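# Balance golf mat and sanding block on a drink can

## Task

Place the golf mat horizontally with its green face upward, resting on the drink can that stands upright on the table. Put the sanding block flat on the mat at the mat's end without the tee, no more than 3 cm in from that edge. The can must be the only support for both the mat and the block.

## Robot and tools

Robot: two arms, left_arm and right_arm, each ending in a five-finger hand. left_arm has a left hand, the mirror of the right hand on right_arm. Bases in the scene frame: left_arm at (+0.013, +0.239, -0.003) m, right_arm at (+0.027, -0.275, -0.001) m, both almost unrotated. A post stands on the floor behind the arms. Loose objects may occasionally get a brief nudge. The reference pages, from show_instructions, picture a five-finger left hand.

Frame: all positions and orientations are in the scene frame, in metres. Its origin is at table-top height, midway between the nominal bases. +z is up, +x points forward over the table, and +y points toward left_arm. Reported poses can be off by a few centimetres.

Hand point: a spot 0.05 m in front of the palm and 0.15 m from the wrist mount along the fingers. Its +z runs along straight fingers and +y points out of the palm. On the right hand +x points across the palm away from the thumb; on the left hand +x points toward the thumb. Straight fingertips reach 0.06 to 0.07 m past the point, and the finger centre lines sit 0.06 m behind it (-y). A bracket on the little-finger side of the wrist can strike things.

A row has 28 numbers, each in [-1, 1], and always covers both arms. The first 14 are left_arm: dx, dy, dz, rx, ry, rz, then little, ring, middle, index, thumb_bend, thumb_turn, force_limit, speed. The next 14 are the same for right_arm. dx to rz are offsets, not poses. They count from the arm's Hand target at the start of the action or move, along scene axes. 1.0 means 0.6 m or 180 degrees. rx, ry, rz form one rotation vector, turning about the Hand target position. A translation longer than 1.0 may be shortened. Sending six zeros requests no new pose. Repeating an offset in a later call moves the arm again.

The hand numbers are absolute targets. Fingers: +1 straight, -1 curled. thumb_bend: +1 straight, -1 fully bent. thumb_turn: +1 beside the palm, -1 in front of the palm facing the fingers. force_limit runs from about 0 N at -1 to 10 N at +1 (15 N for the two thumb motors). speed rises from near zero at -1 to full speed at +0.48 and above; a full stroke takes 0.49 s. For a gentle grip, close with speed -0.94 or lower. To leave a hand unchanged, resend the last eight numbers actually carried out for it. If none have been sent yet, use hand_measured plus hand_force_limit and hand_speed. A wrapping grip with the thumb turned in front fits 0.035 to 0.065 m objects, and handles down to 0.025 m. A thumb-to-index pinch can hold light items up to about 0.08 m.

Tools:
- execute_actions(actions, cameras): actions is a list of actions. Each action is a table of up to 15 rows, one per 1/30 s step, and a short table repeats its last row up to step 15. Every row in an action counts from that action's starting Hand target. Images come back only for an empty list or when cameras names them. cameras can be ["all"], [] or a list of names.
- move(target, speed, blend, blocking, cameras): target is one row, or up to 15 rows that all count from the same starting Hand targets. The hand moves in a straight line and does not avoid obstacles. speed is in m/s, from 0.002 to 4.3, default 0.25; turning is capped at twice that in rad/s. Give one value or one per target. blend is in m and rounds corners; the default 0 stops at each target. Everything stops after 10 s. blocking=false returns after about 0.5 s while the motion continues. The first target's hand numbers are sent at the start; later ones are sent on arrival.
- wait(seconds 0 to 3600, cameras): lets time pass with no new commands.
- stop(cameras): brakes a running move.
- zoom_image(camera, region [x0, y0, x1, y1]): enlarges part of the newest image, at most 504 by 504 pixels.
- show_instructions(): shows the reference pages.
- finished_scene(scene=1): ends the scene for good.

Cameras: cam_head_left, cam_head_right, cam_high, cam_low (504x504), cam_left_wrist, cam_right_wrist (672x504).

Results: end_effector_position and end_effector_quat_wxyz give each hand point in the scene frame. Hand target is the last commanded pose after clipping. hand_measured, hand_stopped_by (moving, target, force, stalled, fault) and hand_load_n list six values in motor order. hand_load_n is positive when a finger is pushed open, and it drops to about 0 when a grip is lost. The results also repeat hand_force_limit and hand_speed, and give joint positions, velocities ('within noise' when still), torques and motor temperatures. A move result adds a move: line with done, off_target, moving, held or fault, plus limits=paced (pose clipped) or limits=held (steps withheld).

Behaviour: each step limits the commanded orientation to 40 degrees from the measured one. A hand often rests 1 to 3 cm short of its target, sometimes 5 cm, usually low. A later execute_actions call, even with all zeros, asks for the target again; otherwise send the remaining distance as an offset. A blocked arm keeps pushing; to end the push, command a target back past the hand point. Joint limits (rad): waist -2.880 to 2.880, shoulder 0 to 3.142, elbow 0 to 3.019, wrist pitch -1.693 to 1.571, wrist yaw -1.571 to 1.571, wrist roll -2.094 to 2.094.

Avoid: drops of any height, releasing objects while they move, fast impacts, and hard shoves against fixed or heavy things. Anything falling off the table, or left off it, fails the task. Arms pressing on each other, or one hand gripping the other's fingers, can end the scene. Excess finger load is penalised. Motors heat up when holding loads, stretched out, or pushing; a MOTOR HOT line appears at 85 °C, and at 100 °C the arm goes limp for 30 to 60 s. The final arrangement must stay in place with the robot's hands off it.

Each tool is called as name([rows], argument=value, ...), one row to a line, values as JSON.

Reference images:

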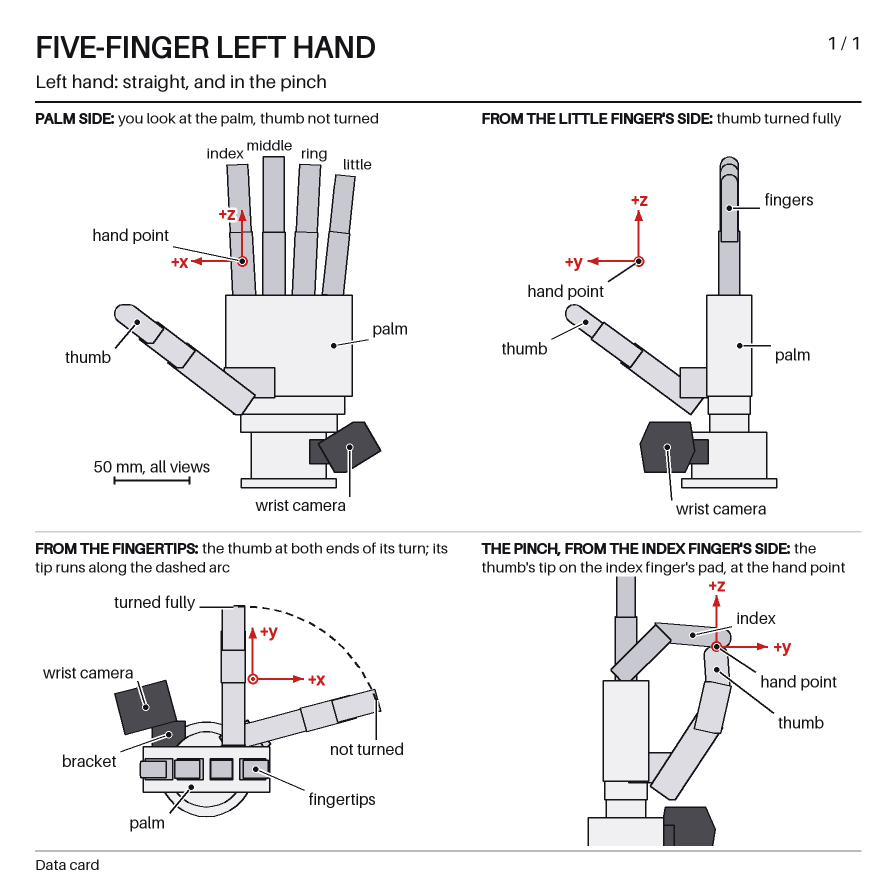

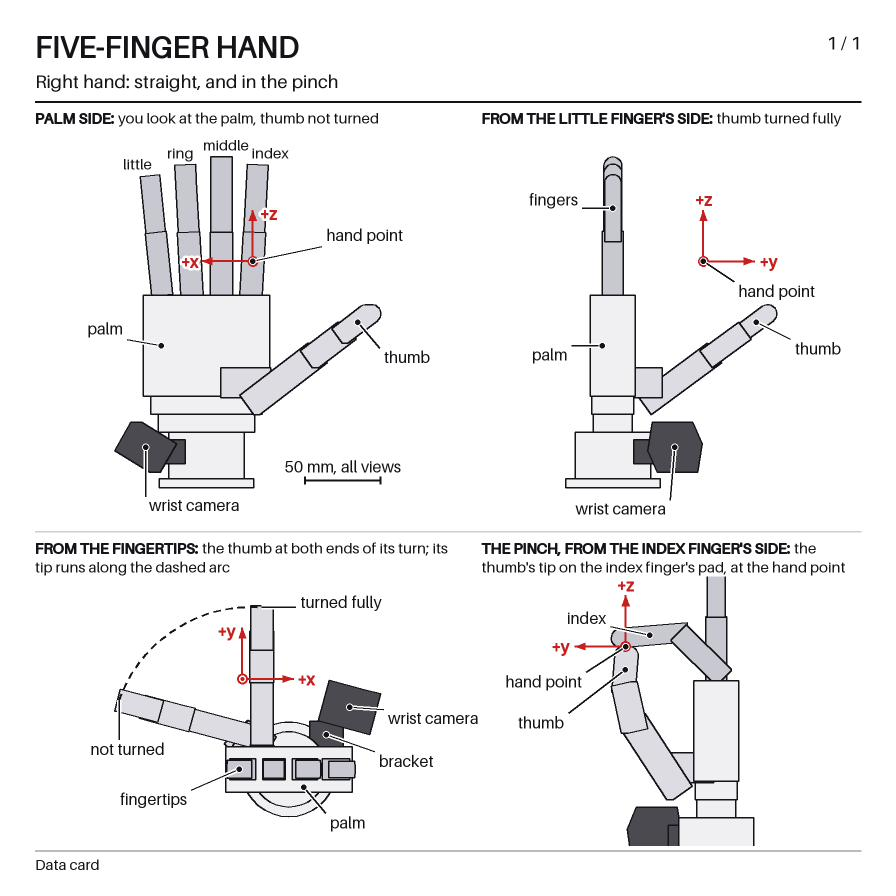

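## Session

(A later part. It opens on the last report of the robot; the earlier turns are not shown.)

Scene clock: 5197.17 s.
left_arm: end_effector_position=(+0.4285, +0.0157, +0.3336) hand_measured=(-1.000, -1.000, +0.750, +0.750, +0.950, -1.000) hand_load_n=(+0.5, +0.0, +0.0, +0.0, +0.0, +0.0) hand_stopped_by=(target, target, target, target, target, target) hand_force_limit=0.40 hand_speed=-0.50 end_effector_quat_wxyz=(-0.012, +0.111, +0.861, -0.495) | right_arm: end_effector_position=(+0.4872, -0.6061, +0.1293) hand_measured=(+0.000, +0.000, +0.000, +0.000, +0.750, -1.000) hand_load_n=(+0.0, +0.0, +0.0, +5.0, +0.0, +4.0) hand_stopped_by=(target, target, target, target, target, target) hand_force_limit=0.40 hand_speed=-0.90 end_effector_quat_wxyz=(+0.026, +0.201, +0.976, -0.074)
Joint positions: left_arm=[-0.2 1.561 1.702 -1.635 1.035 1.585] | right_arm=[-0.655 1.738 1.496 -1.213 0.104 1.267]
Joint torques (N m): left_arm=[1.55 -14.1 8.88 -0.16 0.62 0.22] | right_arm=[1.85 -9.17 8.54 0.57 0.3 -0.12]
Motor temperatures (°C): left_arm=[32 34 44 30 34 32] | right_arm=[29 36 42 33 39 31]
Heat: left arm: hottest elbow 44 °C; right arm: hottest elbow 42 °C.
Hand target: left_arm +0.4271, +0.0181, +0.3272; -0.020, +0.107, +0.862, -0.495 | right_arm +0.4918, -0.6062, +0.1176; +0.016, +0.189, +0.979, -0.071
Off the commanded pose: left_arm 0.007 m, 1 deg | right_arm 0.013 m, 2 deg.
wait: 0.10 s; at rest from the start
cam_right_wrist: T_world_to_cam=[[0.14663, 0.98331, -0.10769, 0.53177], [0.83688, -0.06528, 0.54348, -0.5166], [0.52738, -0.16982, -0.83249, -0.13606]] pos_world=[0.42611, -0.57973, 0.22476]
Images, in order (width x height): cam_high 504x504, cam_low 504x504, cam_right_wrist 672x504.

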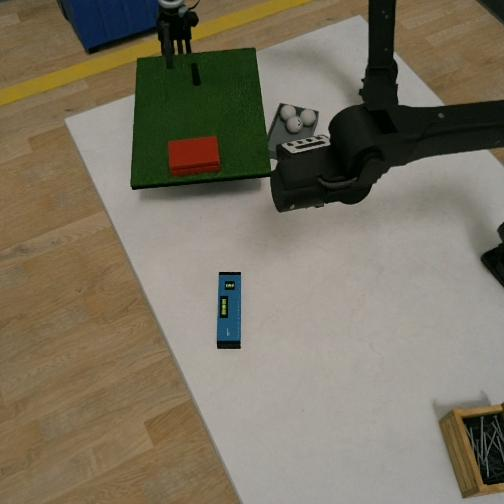

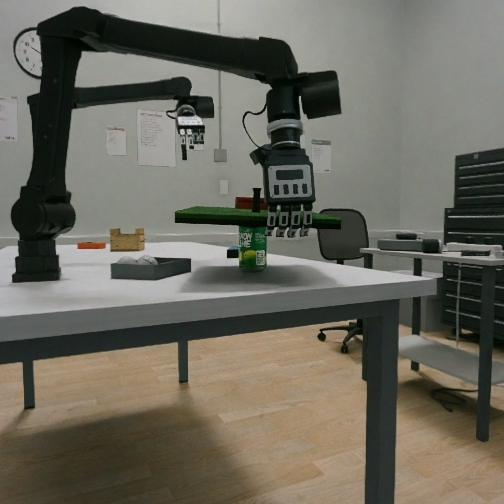

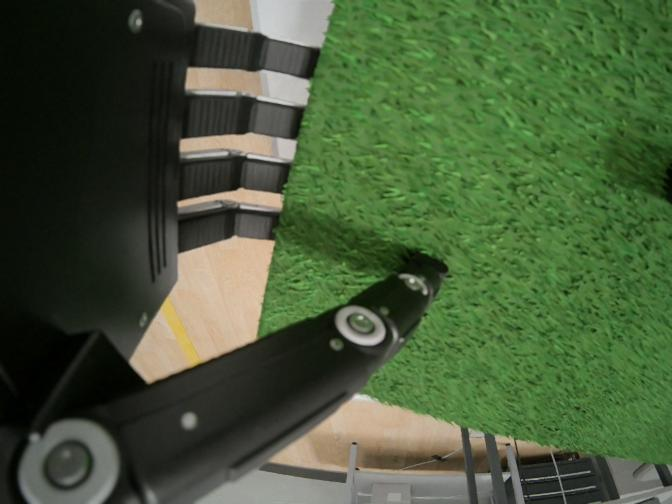

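move(target=[0,0,0,0,0,0,-1,-1,0.75,0.75,0.95,-1,0.4,-0.5,0,0,0.03,0,0,0,0,0,0,0,0.75,-1,0.4,-0.9], speed=0.03, cameras=["cam_low"])

zoom_image(camera="cam_low", region=[170, 190, 360, 240])

zoom_image(camera="cam_low", region=[250, 180, 330, 244])

Scene clock: 5243.67 s.
left_arm: end_effector_position=(+0.4285, +0.0157, +0.3336) hand_measured=(-1.000, -1.000, +0.750, +0.750, +0.950, -1.000) hand_load_n=(+0.0, +0.0, -0.5, +0.0, +0.0, +0.0) hand_stopped_by=(target, target, target, target, target, target) hand_force_limit=0.40 hand_speed=-0.50 end_effector_quat_wxyz=(-0.012, +0.111, +0.861, -0.495) | right_arm: end_effector_position=(+0.4859, -0.6061, +0.1357) hand_measured=(+0.000, +0.000, +0.000, +0.000, +0.750, -1.000) hand_load_n=(+0.0, +0.0, +0.0, +2.0, +0.0, +2.5) hand_stopped_by=(target, target, target, target, target, target) hand_force_limit=0.40 hand_speed=-0.90 end_effector_quat_wxyz=(+0.020, +0.201, +0.977, -0.073)
Joint positions: left_arm=[-0.2 1.561 1.702 -1.635 1.035 1.585] | right_arm=[-0.655 1.738 1.515 -1.242 0.108 1.267]
Joint torques (N m): left_arm=[1.61 -14.27 8.9 -0.17 0.62 0.22] | right_arm=[2.32 -9.47 9.73 -0.23 0.13 -0.17]
Heat: left arm: hottest elbow 44 °C; right arm: hottest elbow 42 °C.
Hand target: left_arm +0.4271, +0.0181, +0.3272; -0.020, +0.107, +0.862, -0.495 | right_arm +0.4919, -0.6063, +0.1356; +0.016, +0.189, +0.979, -0.071
Off the commanded pose: left_arm 0.007 m, 1 deg | right_arm 0.006 m, 2 deg.
move: done

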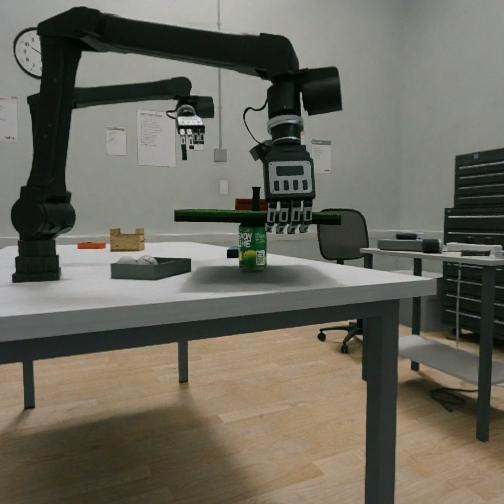

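Scaled by 2.653.

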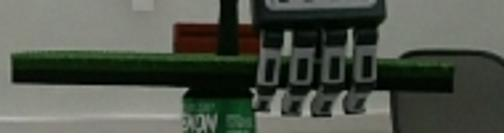

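Scaled by 6.300.

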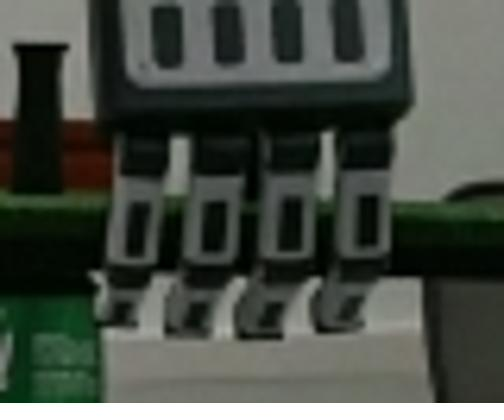

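move(target=[0,0,0,0,0,0,-1,-1,0.75,0.75,0.95,-1,0.4,-0.5,0,0,0.003,0,0,0,0,0,0,0,1,-1,0.4,-0.8], speed=0.03, cameras=["cam_low"])

zoom_image(camera="cam_low", region=[170, 190, 360, 240])

zoom_image(camera="cam_low", region=[220, 200, 280, 240])

Scene clock: 5257.77 s.
left_arm: end_effector_position=(+0.4285, +0.0157, +0.3336) hand_measured=(-1.000, -1.000, +0.750, +0.750, +0.950, -1.000) hand_load_n=(+0.0, +0.0, +0.0, +0.0, +0.0, +0.0) hand_stopped_by=(target, target, target, target, target, target) hand_force_limit=0.40 hand_speed=-0.50 end_effector_quat_wxyz=(-0.012, +0.111, +0.861, -0.495) | right_arm: end_effector_position=(+0.4839, -0.6058, +0.1350) hand_measured=(+0.000, +0.000, +0.000, +0.000, +1.000, -1.000) hand_load_n=(+0.0, +0.0, +0.0, +0.0, -0.5, +1.0) hand_stopped_by=(target, target, target, target, target, target) hand_force_limit=0.40 hand_speed=-0.80 end_effector_quat_wxyz=(+0.016, +0.201, +0.977, -0.074)
Joint positions: left_arm=[-0.2 1.561 1.702 -1.635 1.035 1.585] | right_arm=[-0.655 1.738 1.515 -1.248 0.114 1.266]
Joint torques (N m): left_arm=[1.61 -14.15 8.88 -0.16 0.62 0.22] | right_arm=[1.38 -9.29 10.15 -0.18 -0.08 -0.18]
Heat: left arm: hottest elbow 44 °C; right arm: hottest elbow 41 °C.
Hand target: left_arm +0.4271, +0.0181, +0.3272; -0.020, +0.107, +0.862, -0.495 | right_arm +0.4918, -0.6063, +0.1373; +0.015, +0.189, +0.979, -0.071
Off the commanded pose: left_arm 0.007 m, 1 deg | right_arm 0.008 m, 1 deg.
move: done

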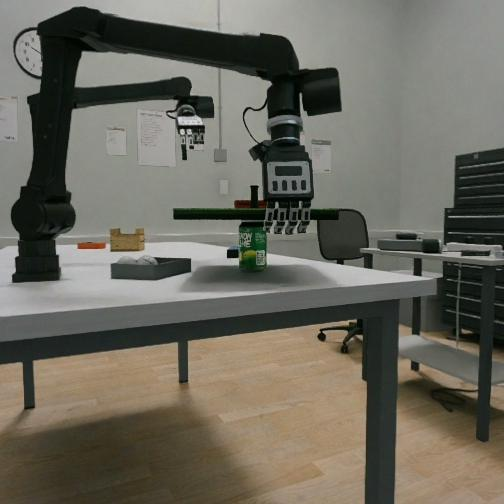

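Scaled by 2.653.

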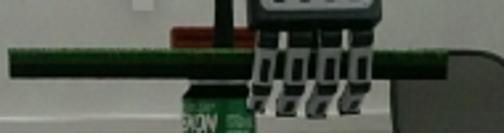

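Scaled by 8.400.

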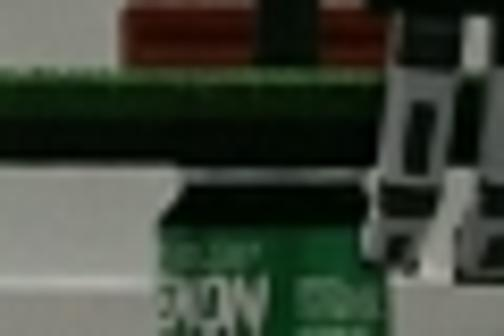

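move([
  [0,0,0,0,0,0,-1,-1,0.75,0.75,0.95,-1,0.4,-0.5,0,0,-0.01,0,0,0,0,0,0,0,1,-1,0.4,-0.8],
  [0,0,0,0,0,0,-1,-1,0.75,0.75,0.95,-1,0.4,-0.5,-0.05,-0.135,-0.01,0,0,0,0,0,0,0,1,-1,0.4,-0.8],
], speed=[0.03,0.05], blend=[0.003,0], cameras=["cam_low","cam_high","cam_right_wrist"])

zoom_image(camera="cam_low", region=[160, 180, 360, 280])

zoom_image(camera="cam_high", region=[100, 10, 300, 210])

Scene clock: 5274.73 s.
left_arm: end_effector_position=(+0.4285, +0.0157, +0.3336) hand_measured=(-1.000, -1.000, +0.750, +0.750, +0.950, -1.000) hand_load_n=(+0.0, +0.0, +0.0, +0.0, +0.5, +0.0) hand_stopped_by=(target, target, target, target, target, target) hand_force_limit=0.40 hand_speed=-0.50 end_effector_quat_wxyz=(-0.012, +0.111, +0.861, -0.495) | right_arm: end_effector_position=(+0.4574, -0.6663, +0.1199) hand_measured=(+0.000, +0.000, +0.000, +0.000, +1.000, -1.000) hand_load_n=(+0.0, +0.0, +0.0, +0.0, +0.0, +0.0) hand_stopped_by=(target, target, target, target, target, target) hand_force_limit=0.40 hand_speed=-0.80 end_effector_quat_wxyz=(+0.005, +0.183, +0.981, -0.060)
Joint positions: left_arm=[-0.2 1.561 1.702 -1.635 1.035 1.585] | right_arm=[-0.774 1.831 1.606 -1.266 0.091 1.113]
Joint torques (N m): left_arm=[1.61 -14.27 8.91 -0.13 0.62 0.21] | right_arm=[0.73 -10.4 11.58 0.08 0.25 -0.07]
Heat: left arm: hottest elbow 44 °C; right arm: hottest elbow 42 °C.
Hand target: left_arm +0.4271, +0.0181, +0.3272; -0.020, +0.107, +0.862, -0.495 | right_arm +0.4618, -0.6872, +0.1313; +0.016, +0.189, +0.979, -0.071
Off the commanded pose: left_arm 0.007 m, 1 deg | right_arm 0.024 m, 2 deg.
move: off_target (right_arm)
cam_right_wrist: T_world_to_cam=[[0.10817, 0.99101, -0.07869, 0.61356], [0.85919, -0.05337, 0.50886, -0.48863], [0.50009, -0.12266, -0.85725, -0.09151]] pos_world=[0.39922, -0.64535, 0.21848]
Images, in order (width x height): cam_high 504x504, cam_low 504x504, cam_right_wrist 672x504.

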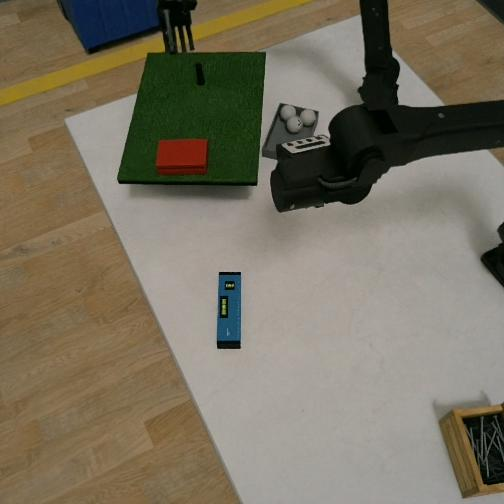

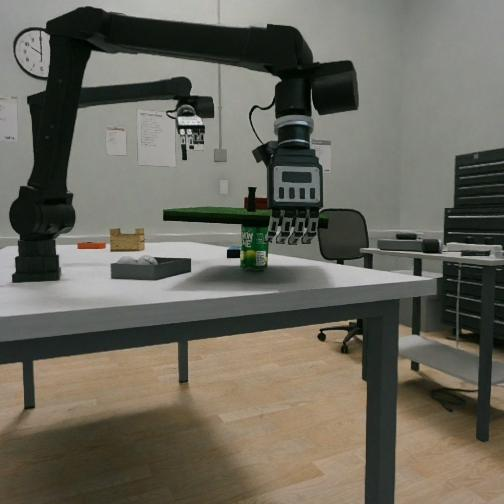

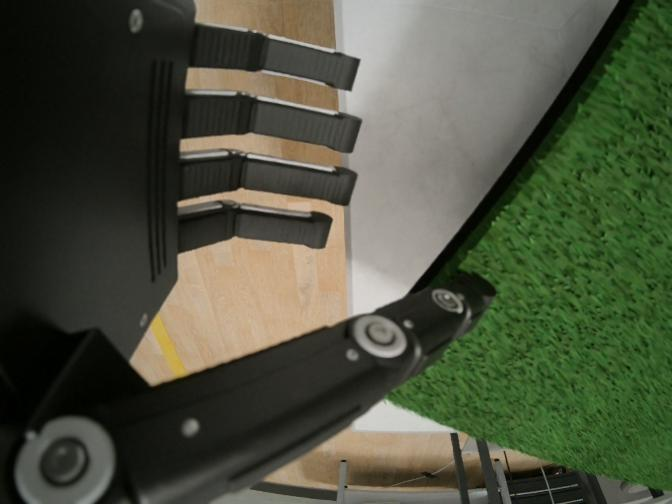

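Scaled by 2.520.

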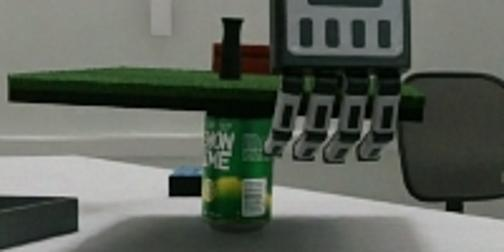

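Scaled by 2.520.

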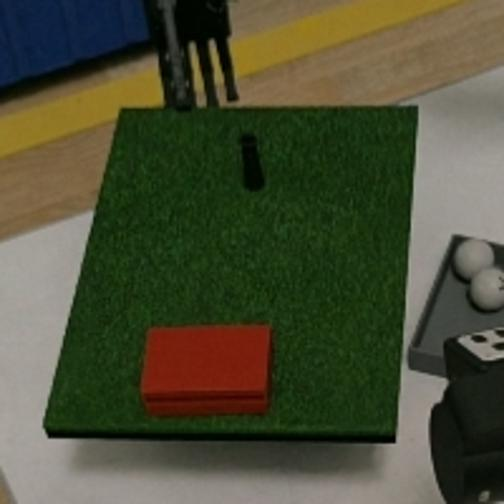

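move(target=[0,0,0,0,0,0,-1,-1,0.75,0.75,0.95,-1,0.4,-0.5,0,0,0.05,0,0,0,0,0,0,0,1,-1,0.4,-0.8], speed=0.03, cameras=["cam_low","cam_high","cam_right_wrist"])

zoom_image(camera="cam_low", region=[160, 180, 360, 280])

zoom_image(camera="cam_high", region=[100, 10, 300, 210])

Scene clock: 5289.83 s.
left_arm: end_effector_position=(+0.4285, +0.0157, +0.3336) hand_measured=(-1.000, -1.000, +0.750, +0.750, +0.950, -1.000) hand_load_n=(+0.0, +0.0, -0.5, +0.0, +0.0, +0.0) hand_stopped_by=(target, target, target, target, target, target) hand_force_limit=0.40 hand_speed=-0.50 end_effector_quat_wxyz=(-0.012, +0.111, +0.861, -0.495) | right_arm: end_effector_position=(+0.4555, -0.6697, +0.1413) hand_measured=(+0.000, +0.000, +0.000, +0.000, +1.000, -1.000) hand_load_n=(+0.0, +0.0, +0.0, +0.0, +0.0, +0.0) hand_stopped_by=(target, target, target, target, target, target) hand_force_limit=0.40 hand_speed=-0.80 end_effector_quat_wxyz=(-0.001, +0.184, +0.981, -0.057)
Joint positions: left_arm=[-0.2 1.561 1.702 -1.635 1.035 1.585] | right_arm=[-0.779 1.831 1.664 -1.335 0.092 1.111]
Joint torques (N m): left_arm=[1.61 -14.21 8.9 -0.16 0.62 0.22] | right_arm=[1.32 -13.04 11.84 0.12 0.15 0]
Heat: left arm: hottest elbow 44 °C; right arm: hottest elbow 42 °C.
Hand target: left_arm +0.4271, +0.0181, +0.3272; -0.020, +0.107, +0.862, -0.495 | right_arm +0.4618, -0.6872, +0.1613; +0.016, +0.189, +0.979, -0.071
Off the commanded pose: left_arm 0.007 m, 1 deg | right_arm 0.027 m, 3 deg.
move: off_target (right_arm)
cam_right_wrist: T_world_to_cam=[[0.11061, 0.99125, -0.072, 0.61683], [0.86379, -0.06005, 0.50026, -0.5035], [0.49156, -0.11752, -0.86288, -0.06455]] pos_world=[0.39842, -0.64925, 0.24059]
Images, in order (width x height): cam_high 504x504, cam_low 504x504, cam_right_wrist 672x504.

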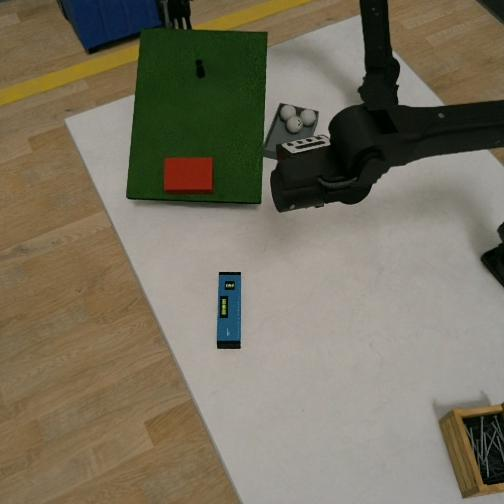

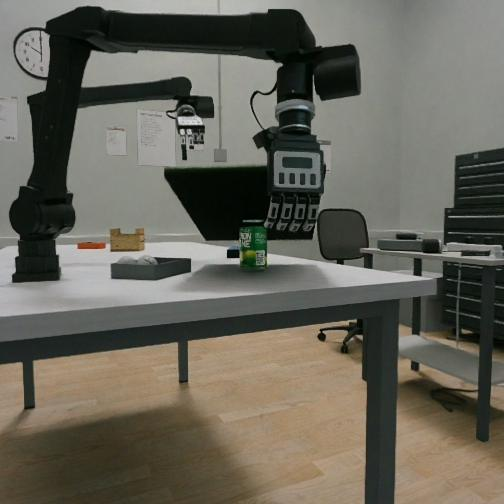

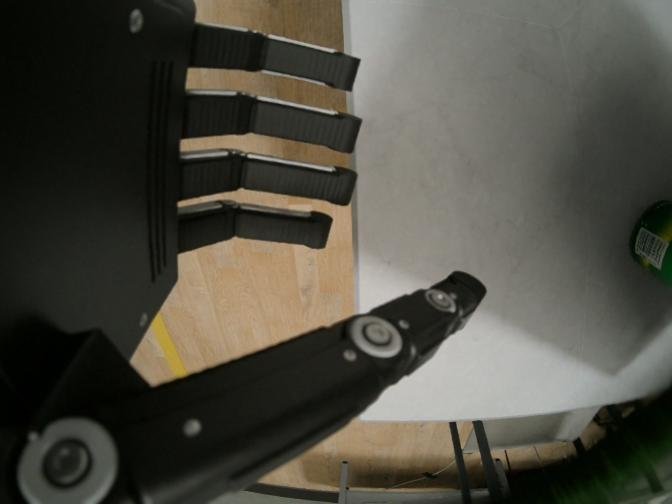

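Scaled by 2.520.

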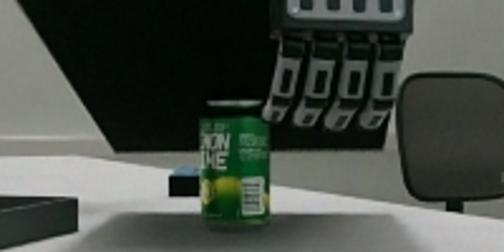

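Scaled by 2.520.

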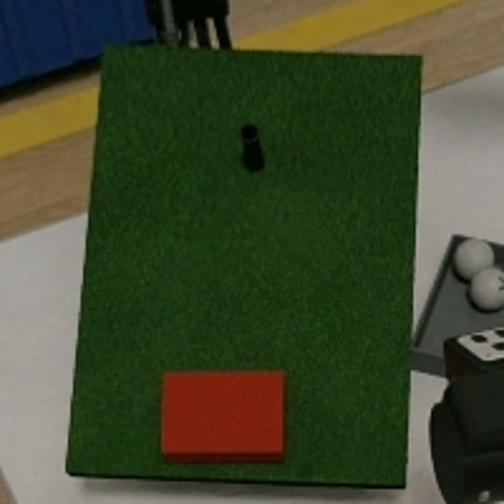

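wait(seconds=0.1, cameras=["cam_low","cam_high","cam_head_right","cam_head_left"])

zoom_image(camera="cam_low", region=[140, 180, 340, 280])

zoom_image(camera="cam_high", region=[100, 10, 300, 210])

Scene clock: 5316.63 s.
left_arm: end_effector_position=(+0.4285, +0.0157, +0.3336) hand_measured=(-1.000, -1.000, +0.750, +0.750, +0.950, -1.000) hand_load_n=(+0.0, +0.0, +0.0, -0.5, +0.5, +0.0) hand_stopped_by=(target, target, target, target, target, target) hand_force_limit=0.40 hand_speed=-0.50 end_effector_quat_wxyz=(-0.012, +0.111, +0.861, -0.495) | right_arm: end_effector_position=(+0.4555, -0.6697, +0.1413) hand_measured=(+0.000, +0.000, +0.000, +0.000, +1.000, -1.000) hand_load_n=(+0.0, +0.0, +0.0, +0.0, +0.0, +0.0) hand_stopped_by=(target, target, target, target, target, target) hand_force_limit=0.40 hand_speed=-0.80 end_effector_quat_wxyz=(-0.001, +0.184, +0.981, -0.057)
Joint positions: left_arm=[-0.2 1.561 1.702 -1.635 1.035 1.585] | right_arm=[-0.779 1.831 1.664 -1.335 0.092 1.111]
Joint torques (N m): left_arm=[1.61 -14.21 8.88 -0.18 0.62 0.22] | right_arm=[0.67 -11.63 11.55 0.38 0.11 -0.05]
Heat: left arm: hottest elbow 44 °C; right arm: hottest elbow 46 °C.
Hand target: left_arm +0.4271, +0.0181, +0.3272; -0.020, +0.107, +0.862, -0.495 | right_arm +0.4618, -0.6873, +0.1614; +0.016, +0.189, +0.979, -0.071
Off the commanded pose: left_arm 0.007 m, 1 deg | right_arm 0.027 m, 3 deg.
wait: 0.10 s; at rest from the start
Images, in order (width x height): cam_head_left 504x504, cam_head_right 504x504, cam_high 504x504, cam_low 504x504.

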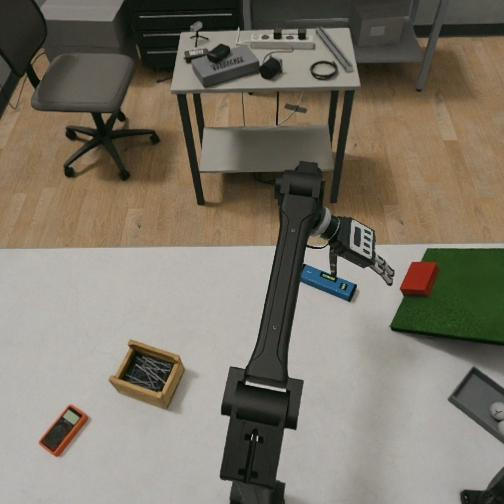

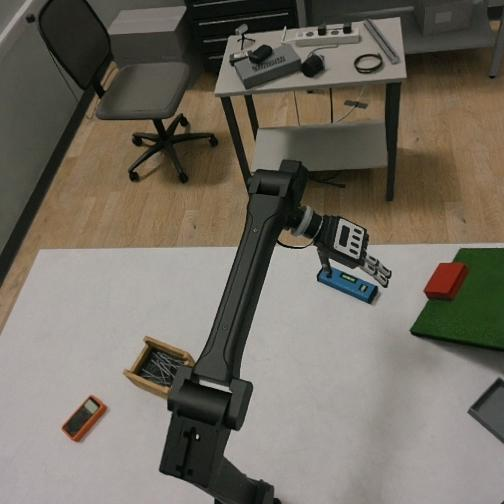

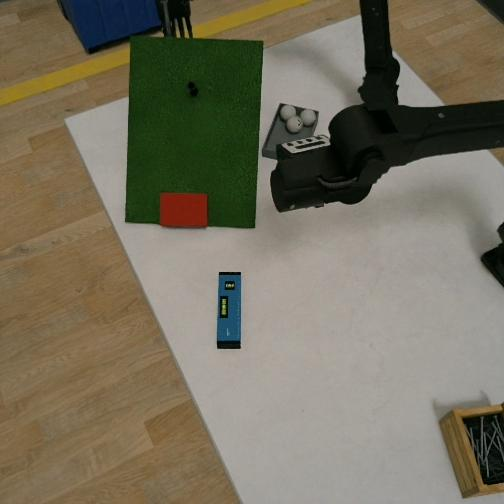

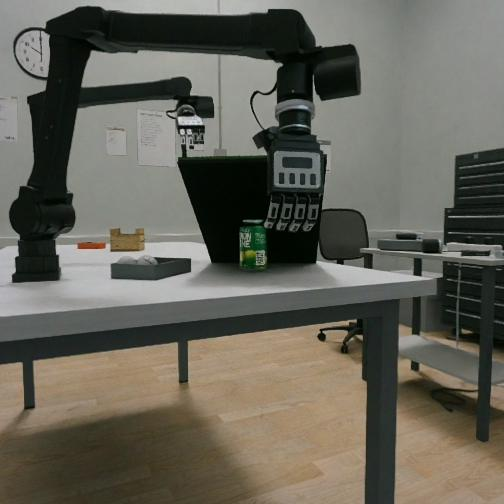

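Scaled by 2.520.

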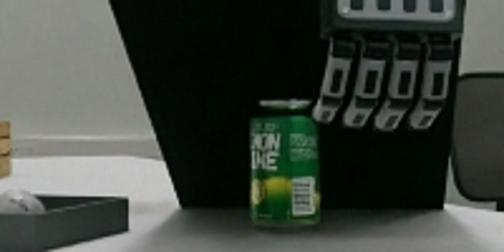

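Scaled by 2.520.

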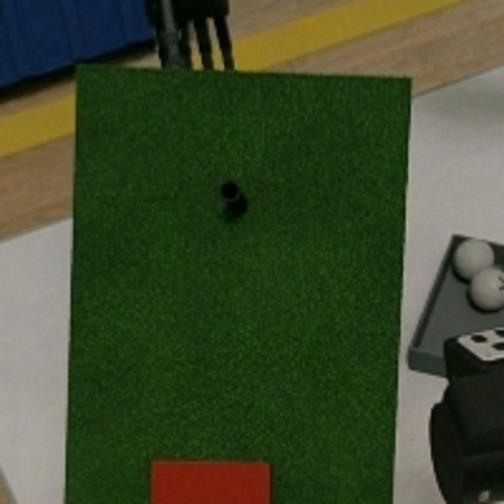

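zoom_image(camera="cam_high", region=[100, 150, 290, 260])

zoom_image(camera="cam_head_left", region=[360, 220, 504, 364])

zoom_image(camera="cam_head_right", region=[360, 220, 504, 364])

Scaled by 2.653.

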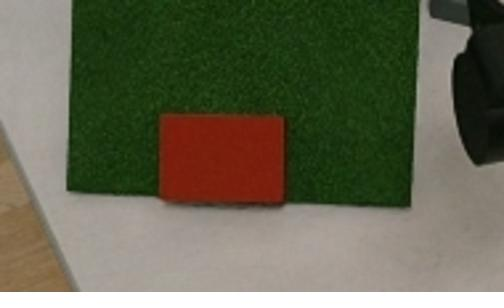

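Scaled by 3.500.

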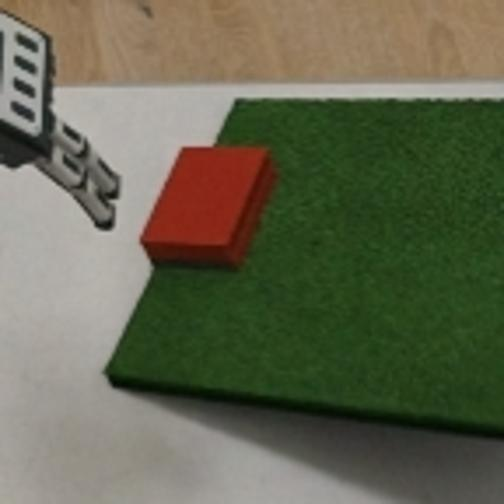

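Scaled by 3.500.

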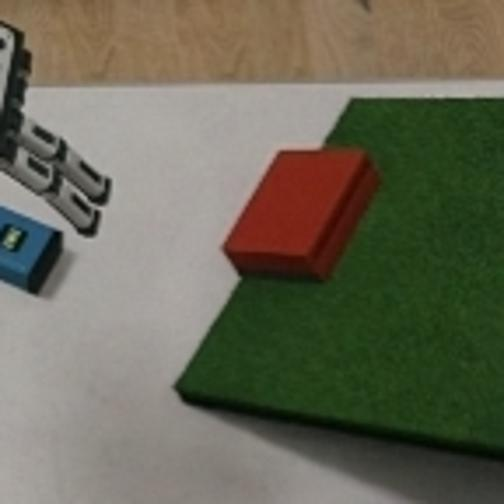

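move([
  [0,0,0,0,0,0,-1,-1,0.75,0.75,0.95,-1,0.4,-0.5,-0.0145,0.05,0.17,-0.06,0.04,-0.033,0,0,0,0,1,-1,0.4,-0.8],
  [0,0,0,0,0,0,-1,-1,0.75,0.75,0.95,-1,0.4,-0.5,-0.0145,0.1855,0.1858,-0.1168,0.0808,-0.0661,0,0,0,0,1,-1,0.4,-0.8],
], speed=0.12, blend=[0.02,0], cameras=["cam_low","cam_high","cam_right_wrist"])

zoom_image(camera="cam_low", region=[140, 120, 380, 280])

Scene clock: 5434.90 s.
left_arm: end_effector_position=(+0.4285, +0.0157, +0.3336) hand_measured=(-1.000, -1.000, +0.750, +0.750, +0.950, -1.000) hand_load_n=(+0.0, +0.0, +0.0, +0.0, +0.0, +0.0) hand_stopped_by=(target, target, target, target, target, target) hand_force_limit=0.40 hand_speed=-0.50 end_effector_quat_wxyz=(-0.012, +0.111, +0.861, -0.495) | right_arm: end_effector_position=(+0.4575, -0.5803, +0.2630) hand_measured=(+0.000, +0.000, +0.000, +0.000, +1.000, -1.000) hand_load_n=(+0.0, +0.0, +0.0, +0.0, +0.0, +0.0) hand_stopped_by=(target, target, target, target, target, target) hand_force_limit=0.40 hand_speed=-0.80 end_effector_quat_wxyz=(-0.081, +0.268, +0.921, -0.270)
Joint positions: left_arm=[-0.2 1.561 1.702 -1.635 1.035 1.585] | right_arm=[-0.461 1.654 1.738 -1.697 0.571 1.641]
Joint torques (N m): left_arm=[1.49 -14.21 8.9 -0.13 0.63 0.21] | right_arm=[2.43 -11.69 7.12 0.1 0.5 0.09]
Motor temperatures (°C): left_arm=[32 34 43 30 34 32] | right_arm=[29 37 48 32 37 31]
Heat: left arm: hottest elbow 43 °C; right arm: hottest elbow 48 °C.
Hand target: left_arm +0.4271, +0.0181, +0.3272; -0.020, +0.107, +0.862, -0.495 | right_arm +0.4531, -0.5759, +0.2728; -0.081, +0.272, +0.919, -0.272
Off the commanded pose: left_arm 0.007 m, 1 deg | right_arm 0.012 m, 1 deg.
joint sent to its limit (right arm) — joint 4 (wrist pitch), lower limit. The joint targets still meet the commanded pose.
move: off_target (right_arm)
cam_right_wrist: T_world_to_cam=[[0.23073, 0.84268, -0.48647, 0.50459], [0.94576, -0.07671, 0.31567, -0.55928], [0.22869, -0.53292, -0.81467, -0.08338]] pos_world=[0.43159, -0.51254, 0.35409]
Images, in order (width x height): cam_high 504x504, cam_low 504x504, cam_right_wrist 672x504.

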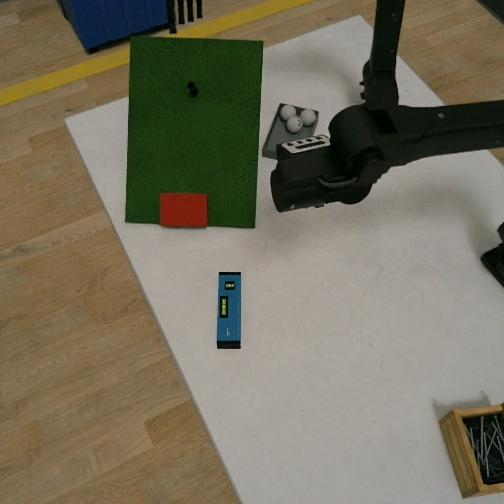

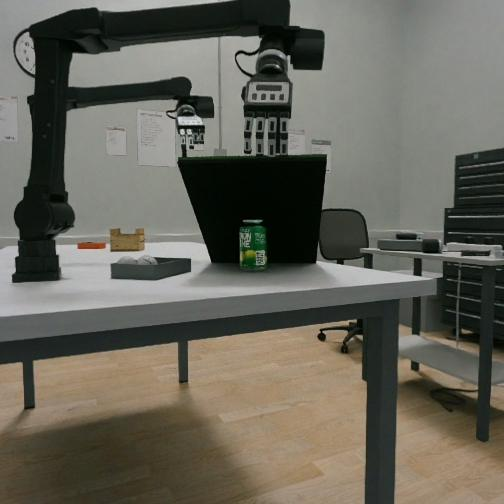

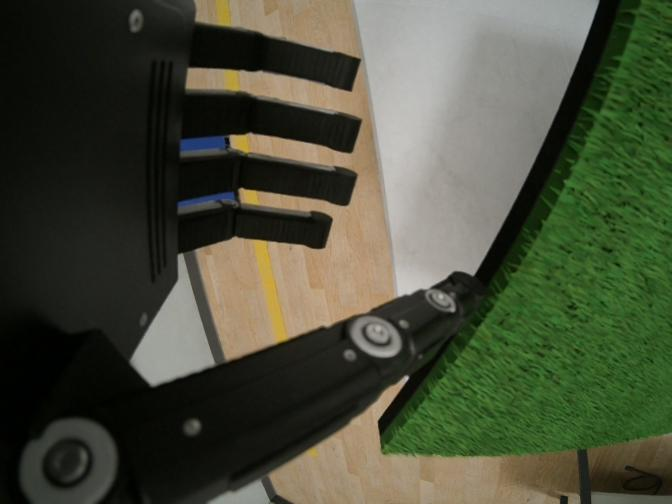

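Scaled by 2.100.

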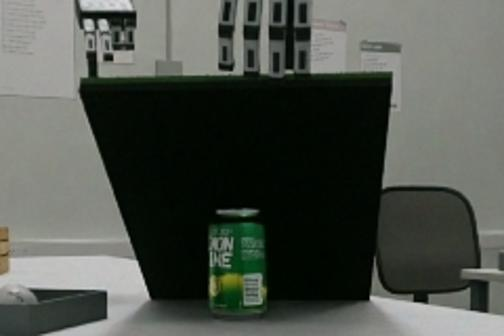

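move(target=[0,0,0,0,0,0,-1,-1,0.75,0.75,0.95,-1,0.4,-0.5,0.038,0.0586,-0.045,0,0,0,0,0,0,0,1,-1,0.4,-0.8], speed=0.06, cameras=["cam_low","cam_right_wrist"])

zoom_image(camera="cam_low", region=[140, 120, 380, 280])

Scene clock: 5488.93 s.
left_arm: end_effector_position=(+0.4285, +0.0157, +0.3336) hand_measured=(-1.000, -1.000, +0.750, +0.750, +0.950, -1.000) hand_load_n=(+0.0, +0.0, +0.0, +0.0, +0.0, +0.0) hand_stopped_by=(target, target, target, target, target, target) hand_force_limit=0.40 hand_speed=-0.50 end_effector_quat_wxyz=(-0.012, +0.111, +0.861, -0.495) | right_arm: end_effector_position=(+0.4644, -0.5679, +0.2523) hand_measured=(+0.000, +0.000, +0.000, +0.000, +0.998, -1.000) hand_load_n=(+0.0, +0.0, +0.0, +0.0, -6.5, +0.0) hand_stopped_by=(target, target, target, target, target, target) hand_force_limit=0.40 hand_speed=-0.80 end_effector_quat_wxyz=(-0.078, +0.297, +0.909, -0.282)
Joint positions: left_arm=[-0.2 1.561 1.702 -1.635 1.035 1.585] | right_arm=[-0.42 1.654 1.703 -1.698 0.589 1.757]
Joint torques (N m): left_arm=[1.55 -14.21 8.9 -0.14 0.62 0.22] | right_arm=[5.36 -10.05 6.78 -0.14 -0.34 -0.09]
Motor temperatures (°C): left_arm=[32 34 43 30 34 32] | right_arm=[29 38 42 32 37 31]
Heat: left arm: hottest elbow 43 °C; right arm: hottest elbow 42 °C.
Hand target: left_arm +0.4271, +0.0181, +0.3272; -0.020, +0.107, +0.862, -0.495 | right_arm +0.4760, -0.5408, +0.2457; -0.081, +0.272, +0.919, -0.272
Off the commanded pose: left_arm 0.007 m, 1 deg | right_arm 0.030 m, 3 deg.
joint sent to its limit (right arm) — joint 4 (wrist pitch), lower limit. The joint targets still meet the commanded pose.
move: off_target (right_arm)
cam_right_wrist: T_world_to_cam=[[0.28296, 0.81155, -0.5112, 0.45163], [0.93601, -0.11731, 0.33185, -0.58408], [0.20934, -0.57239, -0.79281, -0.10598]] pos_world=[0.4411, -0.49571, 0.34068]

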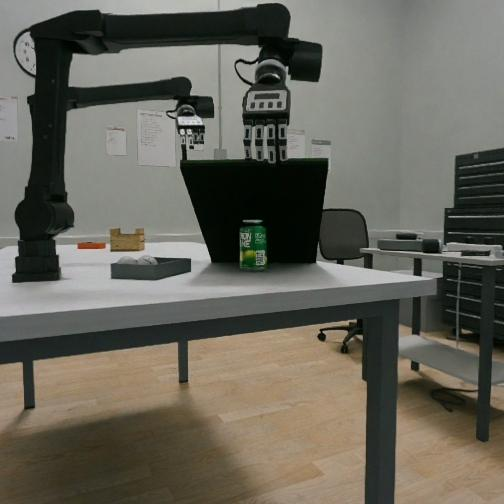

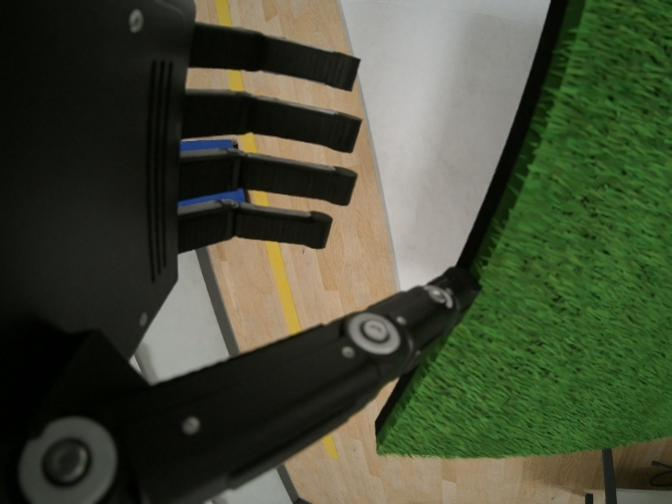

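Scaled by 2.100.

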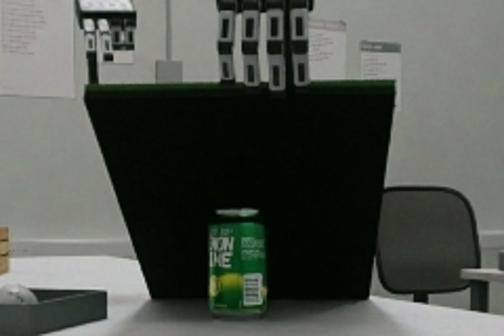

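move([
  [0,0,0,0,0,0,-1,-1,0.75,0.75,0.95,-1,0.4,-0.5,-0.05,-0.075,0.06,0,0,0,0,0,0,0,1,-1,0.4,-0.8],
  [0,0,0,0,0,0,-1,-1,0.75,0.75,0.95,-1,0.4,-0.5,-0.0395,-0.0607,0.1025,0,0,0,0,0,0,0,1,-1,0.4,-0.8],
], speed=0.06, cameras=["cam_low","cam_right_wrist","cam_high"])

zoom_image(camera="cam_low", region=[140, 120, 380, 280])

zoom_image(camera="cam_high", region=[90, 10, 300, 240])

Scene clock: 5510.23 s.
left_arm: end_effector_position=(+0.4285, +0.0157, +0.3336) hand_measured=(-1.000, -1.000, +0.750, +0.750, +0.950, -1.000) hand_load_n=(+0.0, +0.0, +0.0, +0.0, +0.0, +0.5) hand_stopped_by=(target, target, target, target, target, target) hand_force_limit=0.40 hand_speed=-0.50 end_effector_quat_wxyz=(-0.012, +0.111, +0.861, -0.495) | right_arm: end_effector_position=(+0.4420, -0.5780, +0.2772) hand_measured=(+0.000, +0.000, +0.000, +0.000, +1.000, -1.000) hand_load_n=(+0.0, +0.0, +0.0, +0.0, +0.0, +0.0) hand_stopped_by=(target, target, target, target, target, target) hand_force_limit=0.40 hand_speed=-0.80 end_effector_quat_wxyz=(-0.076, +0.263, +0.922, -0.272)
Joint positions: left_arm=[-0.2 1.561 1.702 -1.635 1.035 1.585] | right_arm=[-0.473 1.608 1.716 -1.699 0.572 1.611]
Joint torques (N m): left_arm=[1.55 -14.15 8.91 -0.17 0.62 0.22] | right_arm=[3.14 -11.4 11.81 0.1 0.29 -0.1]
Heat: left arm: hottest elbow 43 °C; right arm: hottest elbow 42 °C.
Hand target: left_arm +0.4271, +0.0181, +0.3272; -0.020, +0.107, +0.862, -0.495 | right_arm +0.4522, -0.5774, +0.3073; -0.081, +0.273, +0.919, -0.272
Off the commanded pose: left_arm 0.007 m, 1 deg | right_arm 0.032 m, 1 deg.
joint sent to its limit (right arm) — joint 4 (wrist pitch), lower limit. The joint targets are off in orientation, not in position.
move: off_target (right_arm)
cam_right_wrist: T_world_to_cam=[[0.22314, 0.84379, -0.48809, 0.5176], [0.94455, -0.06342, 0.32218, -0.54256], [0.2409, -0.53292, -0.81115, -0.07354]] pos_world=[0.41469, -0.51035, 0.36779]
Images, in order (width x height): cam_high 504x504, cam_low 504x504, cam_right_wrist 672x504.

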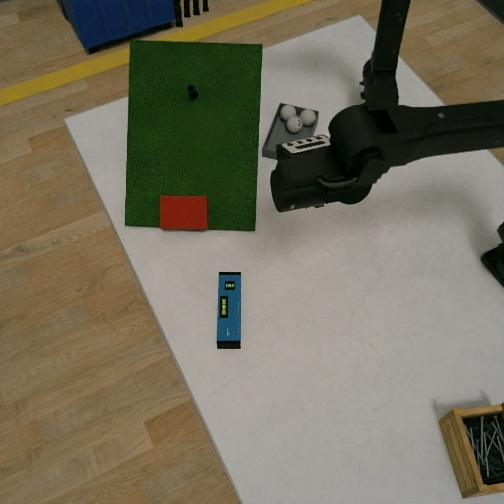

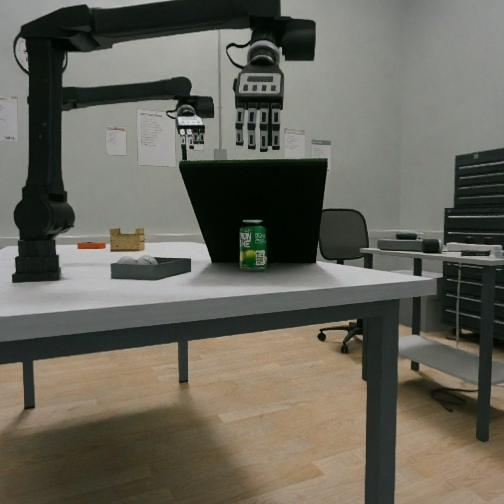

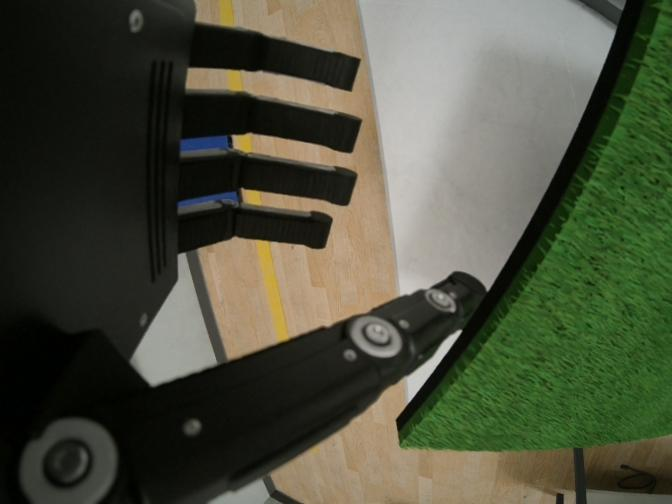

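Scaled by 2.100.

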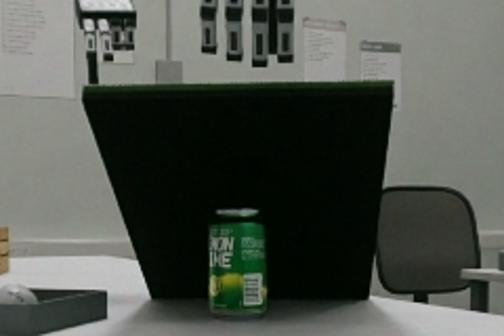

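Scaled by 2.191.

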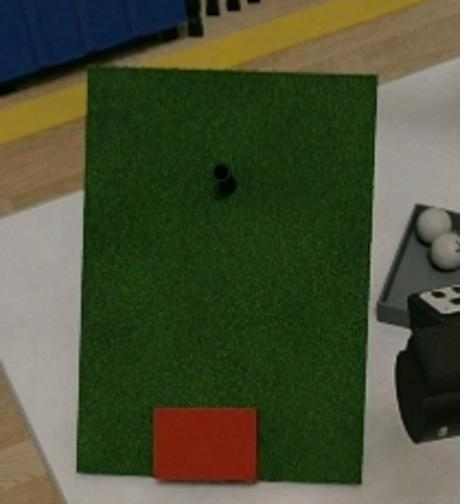

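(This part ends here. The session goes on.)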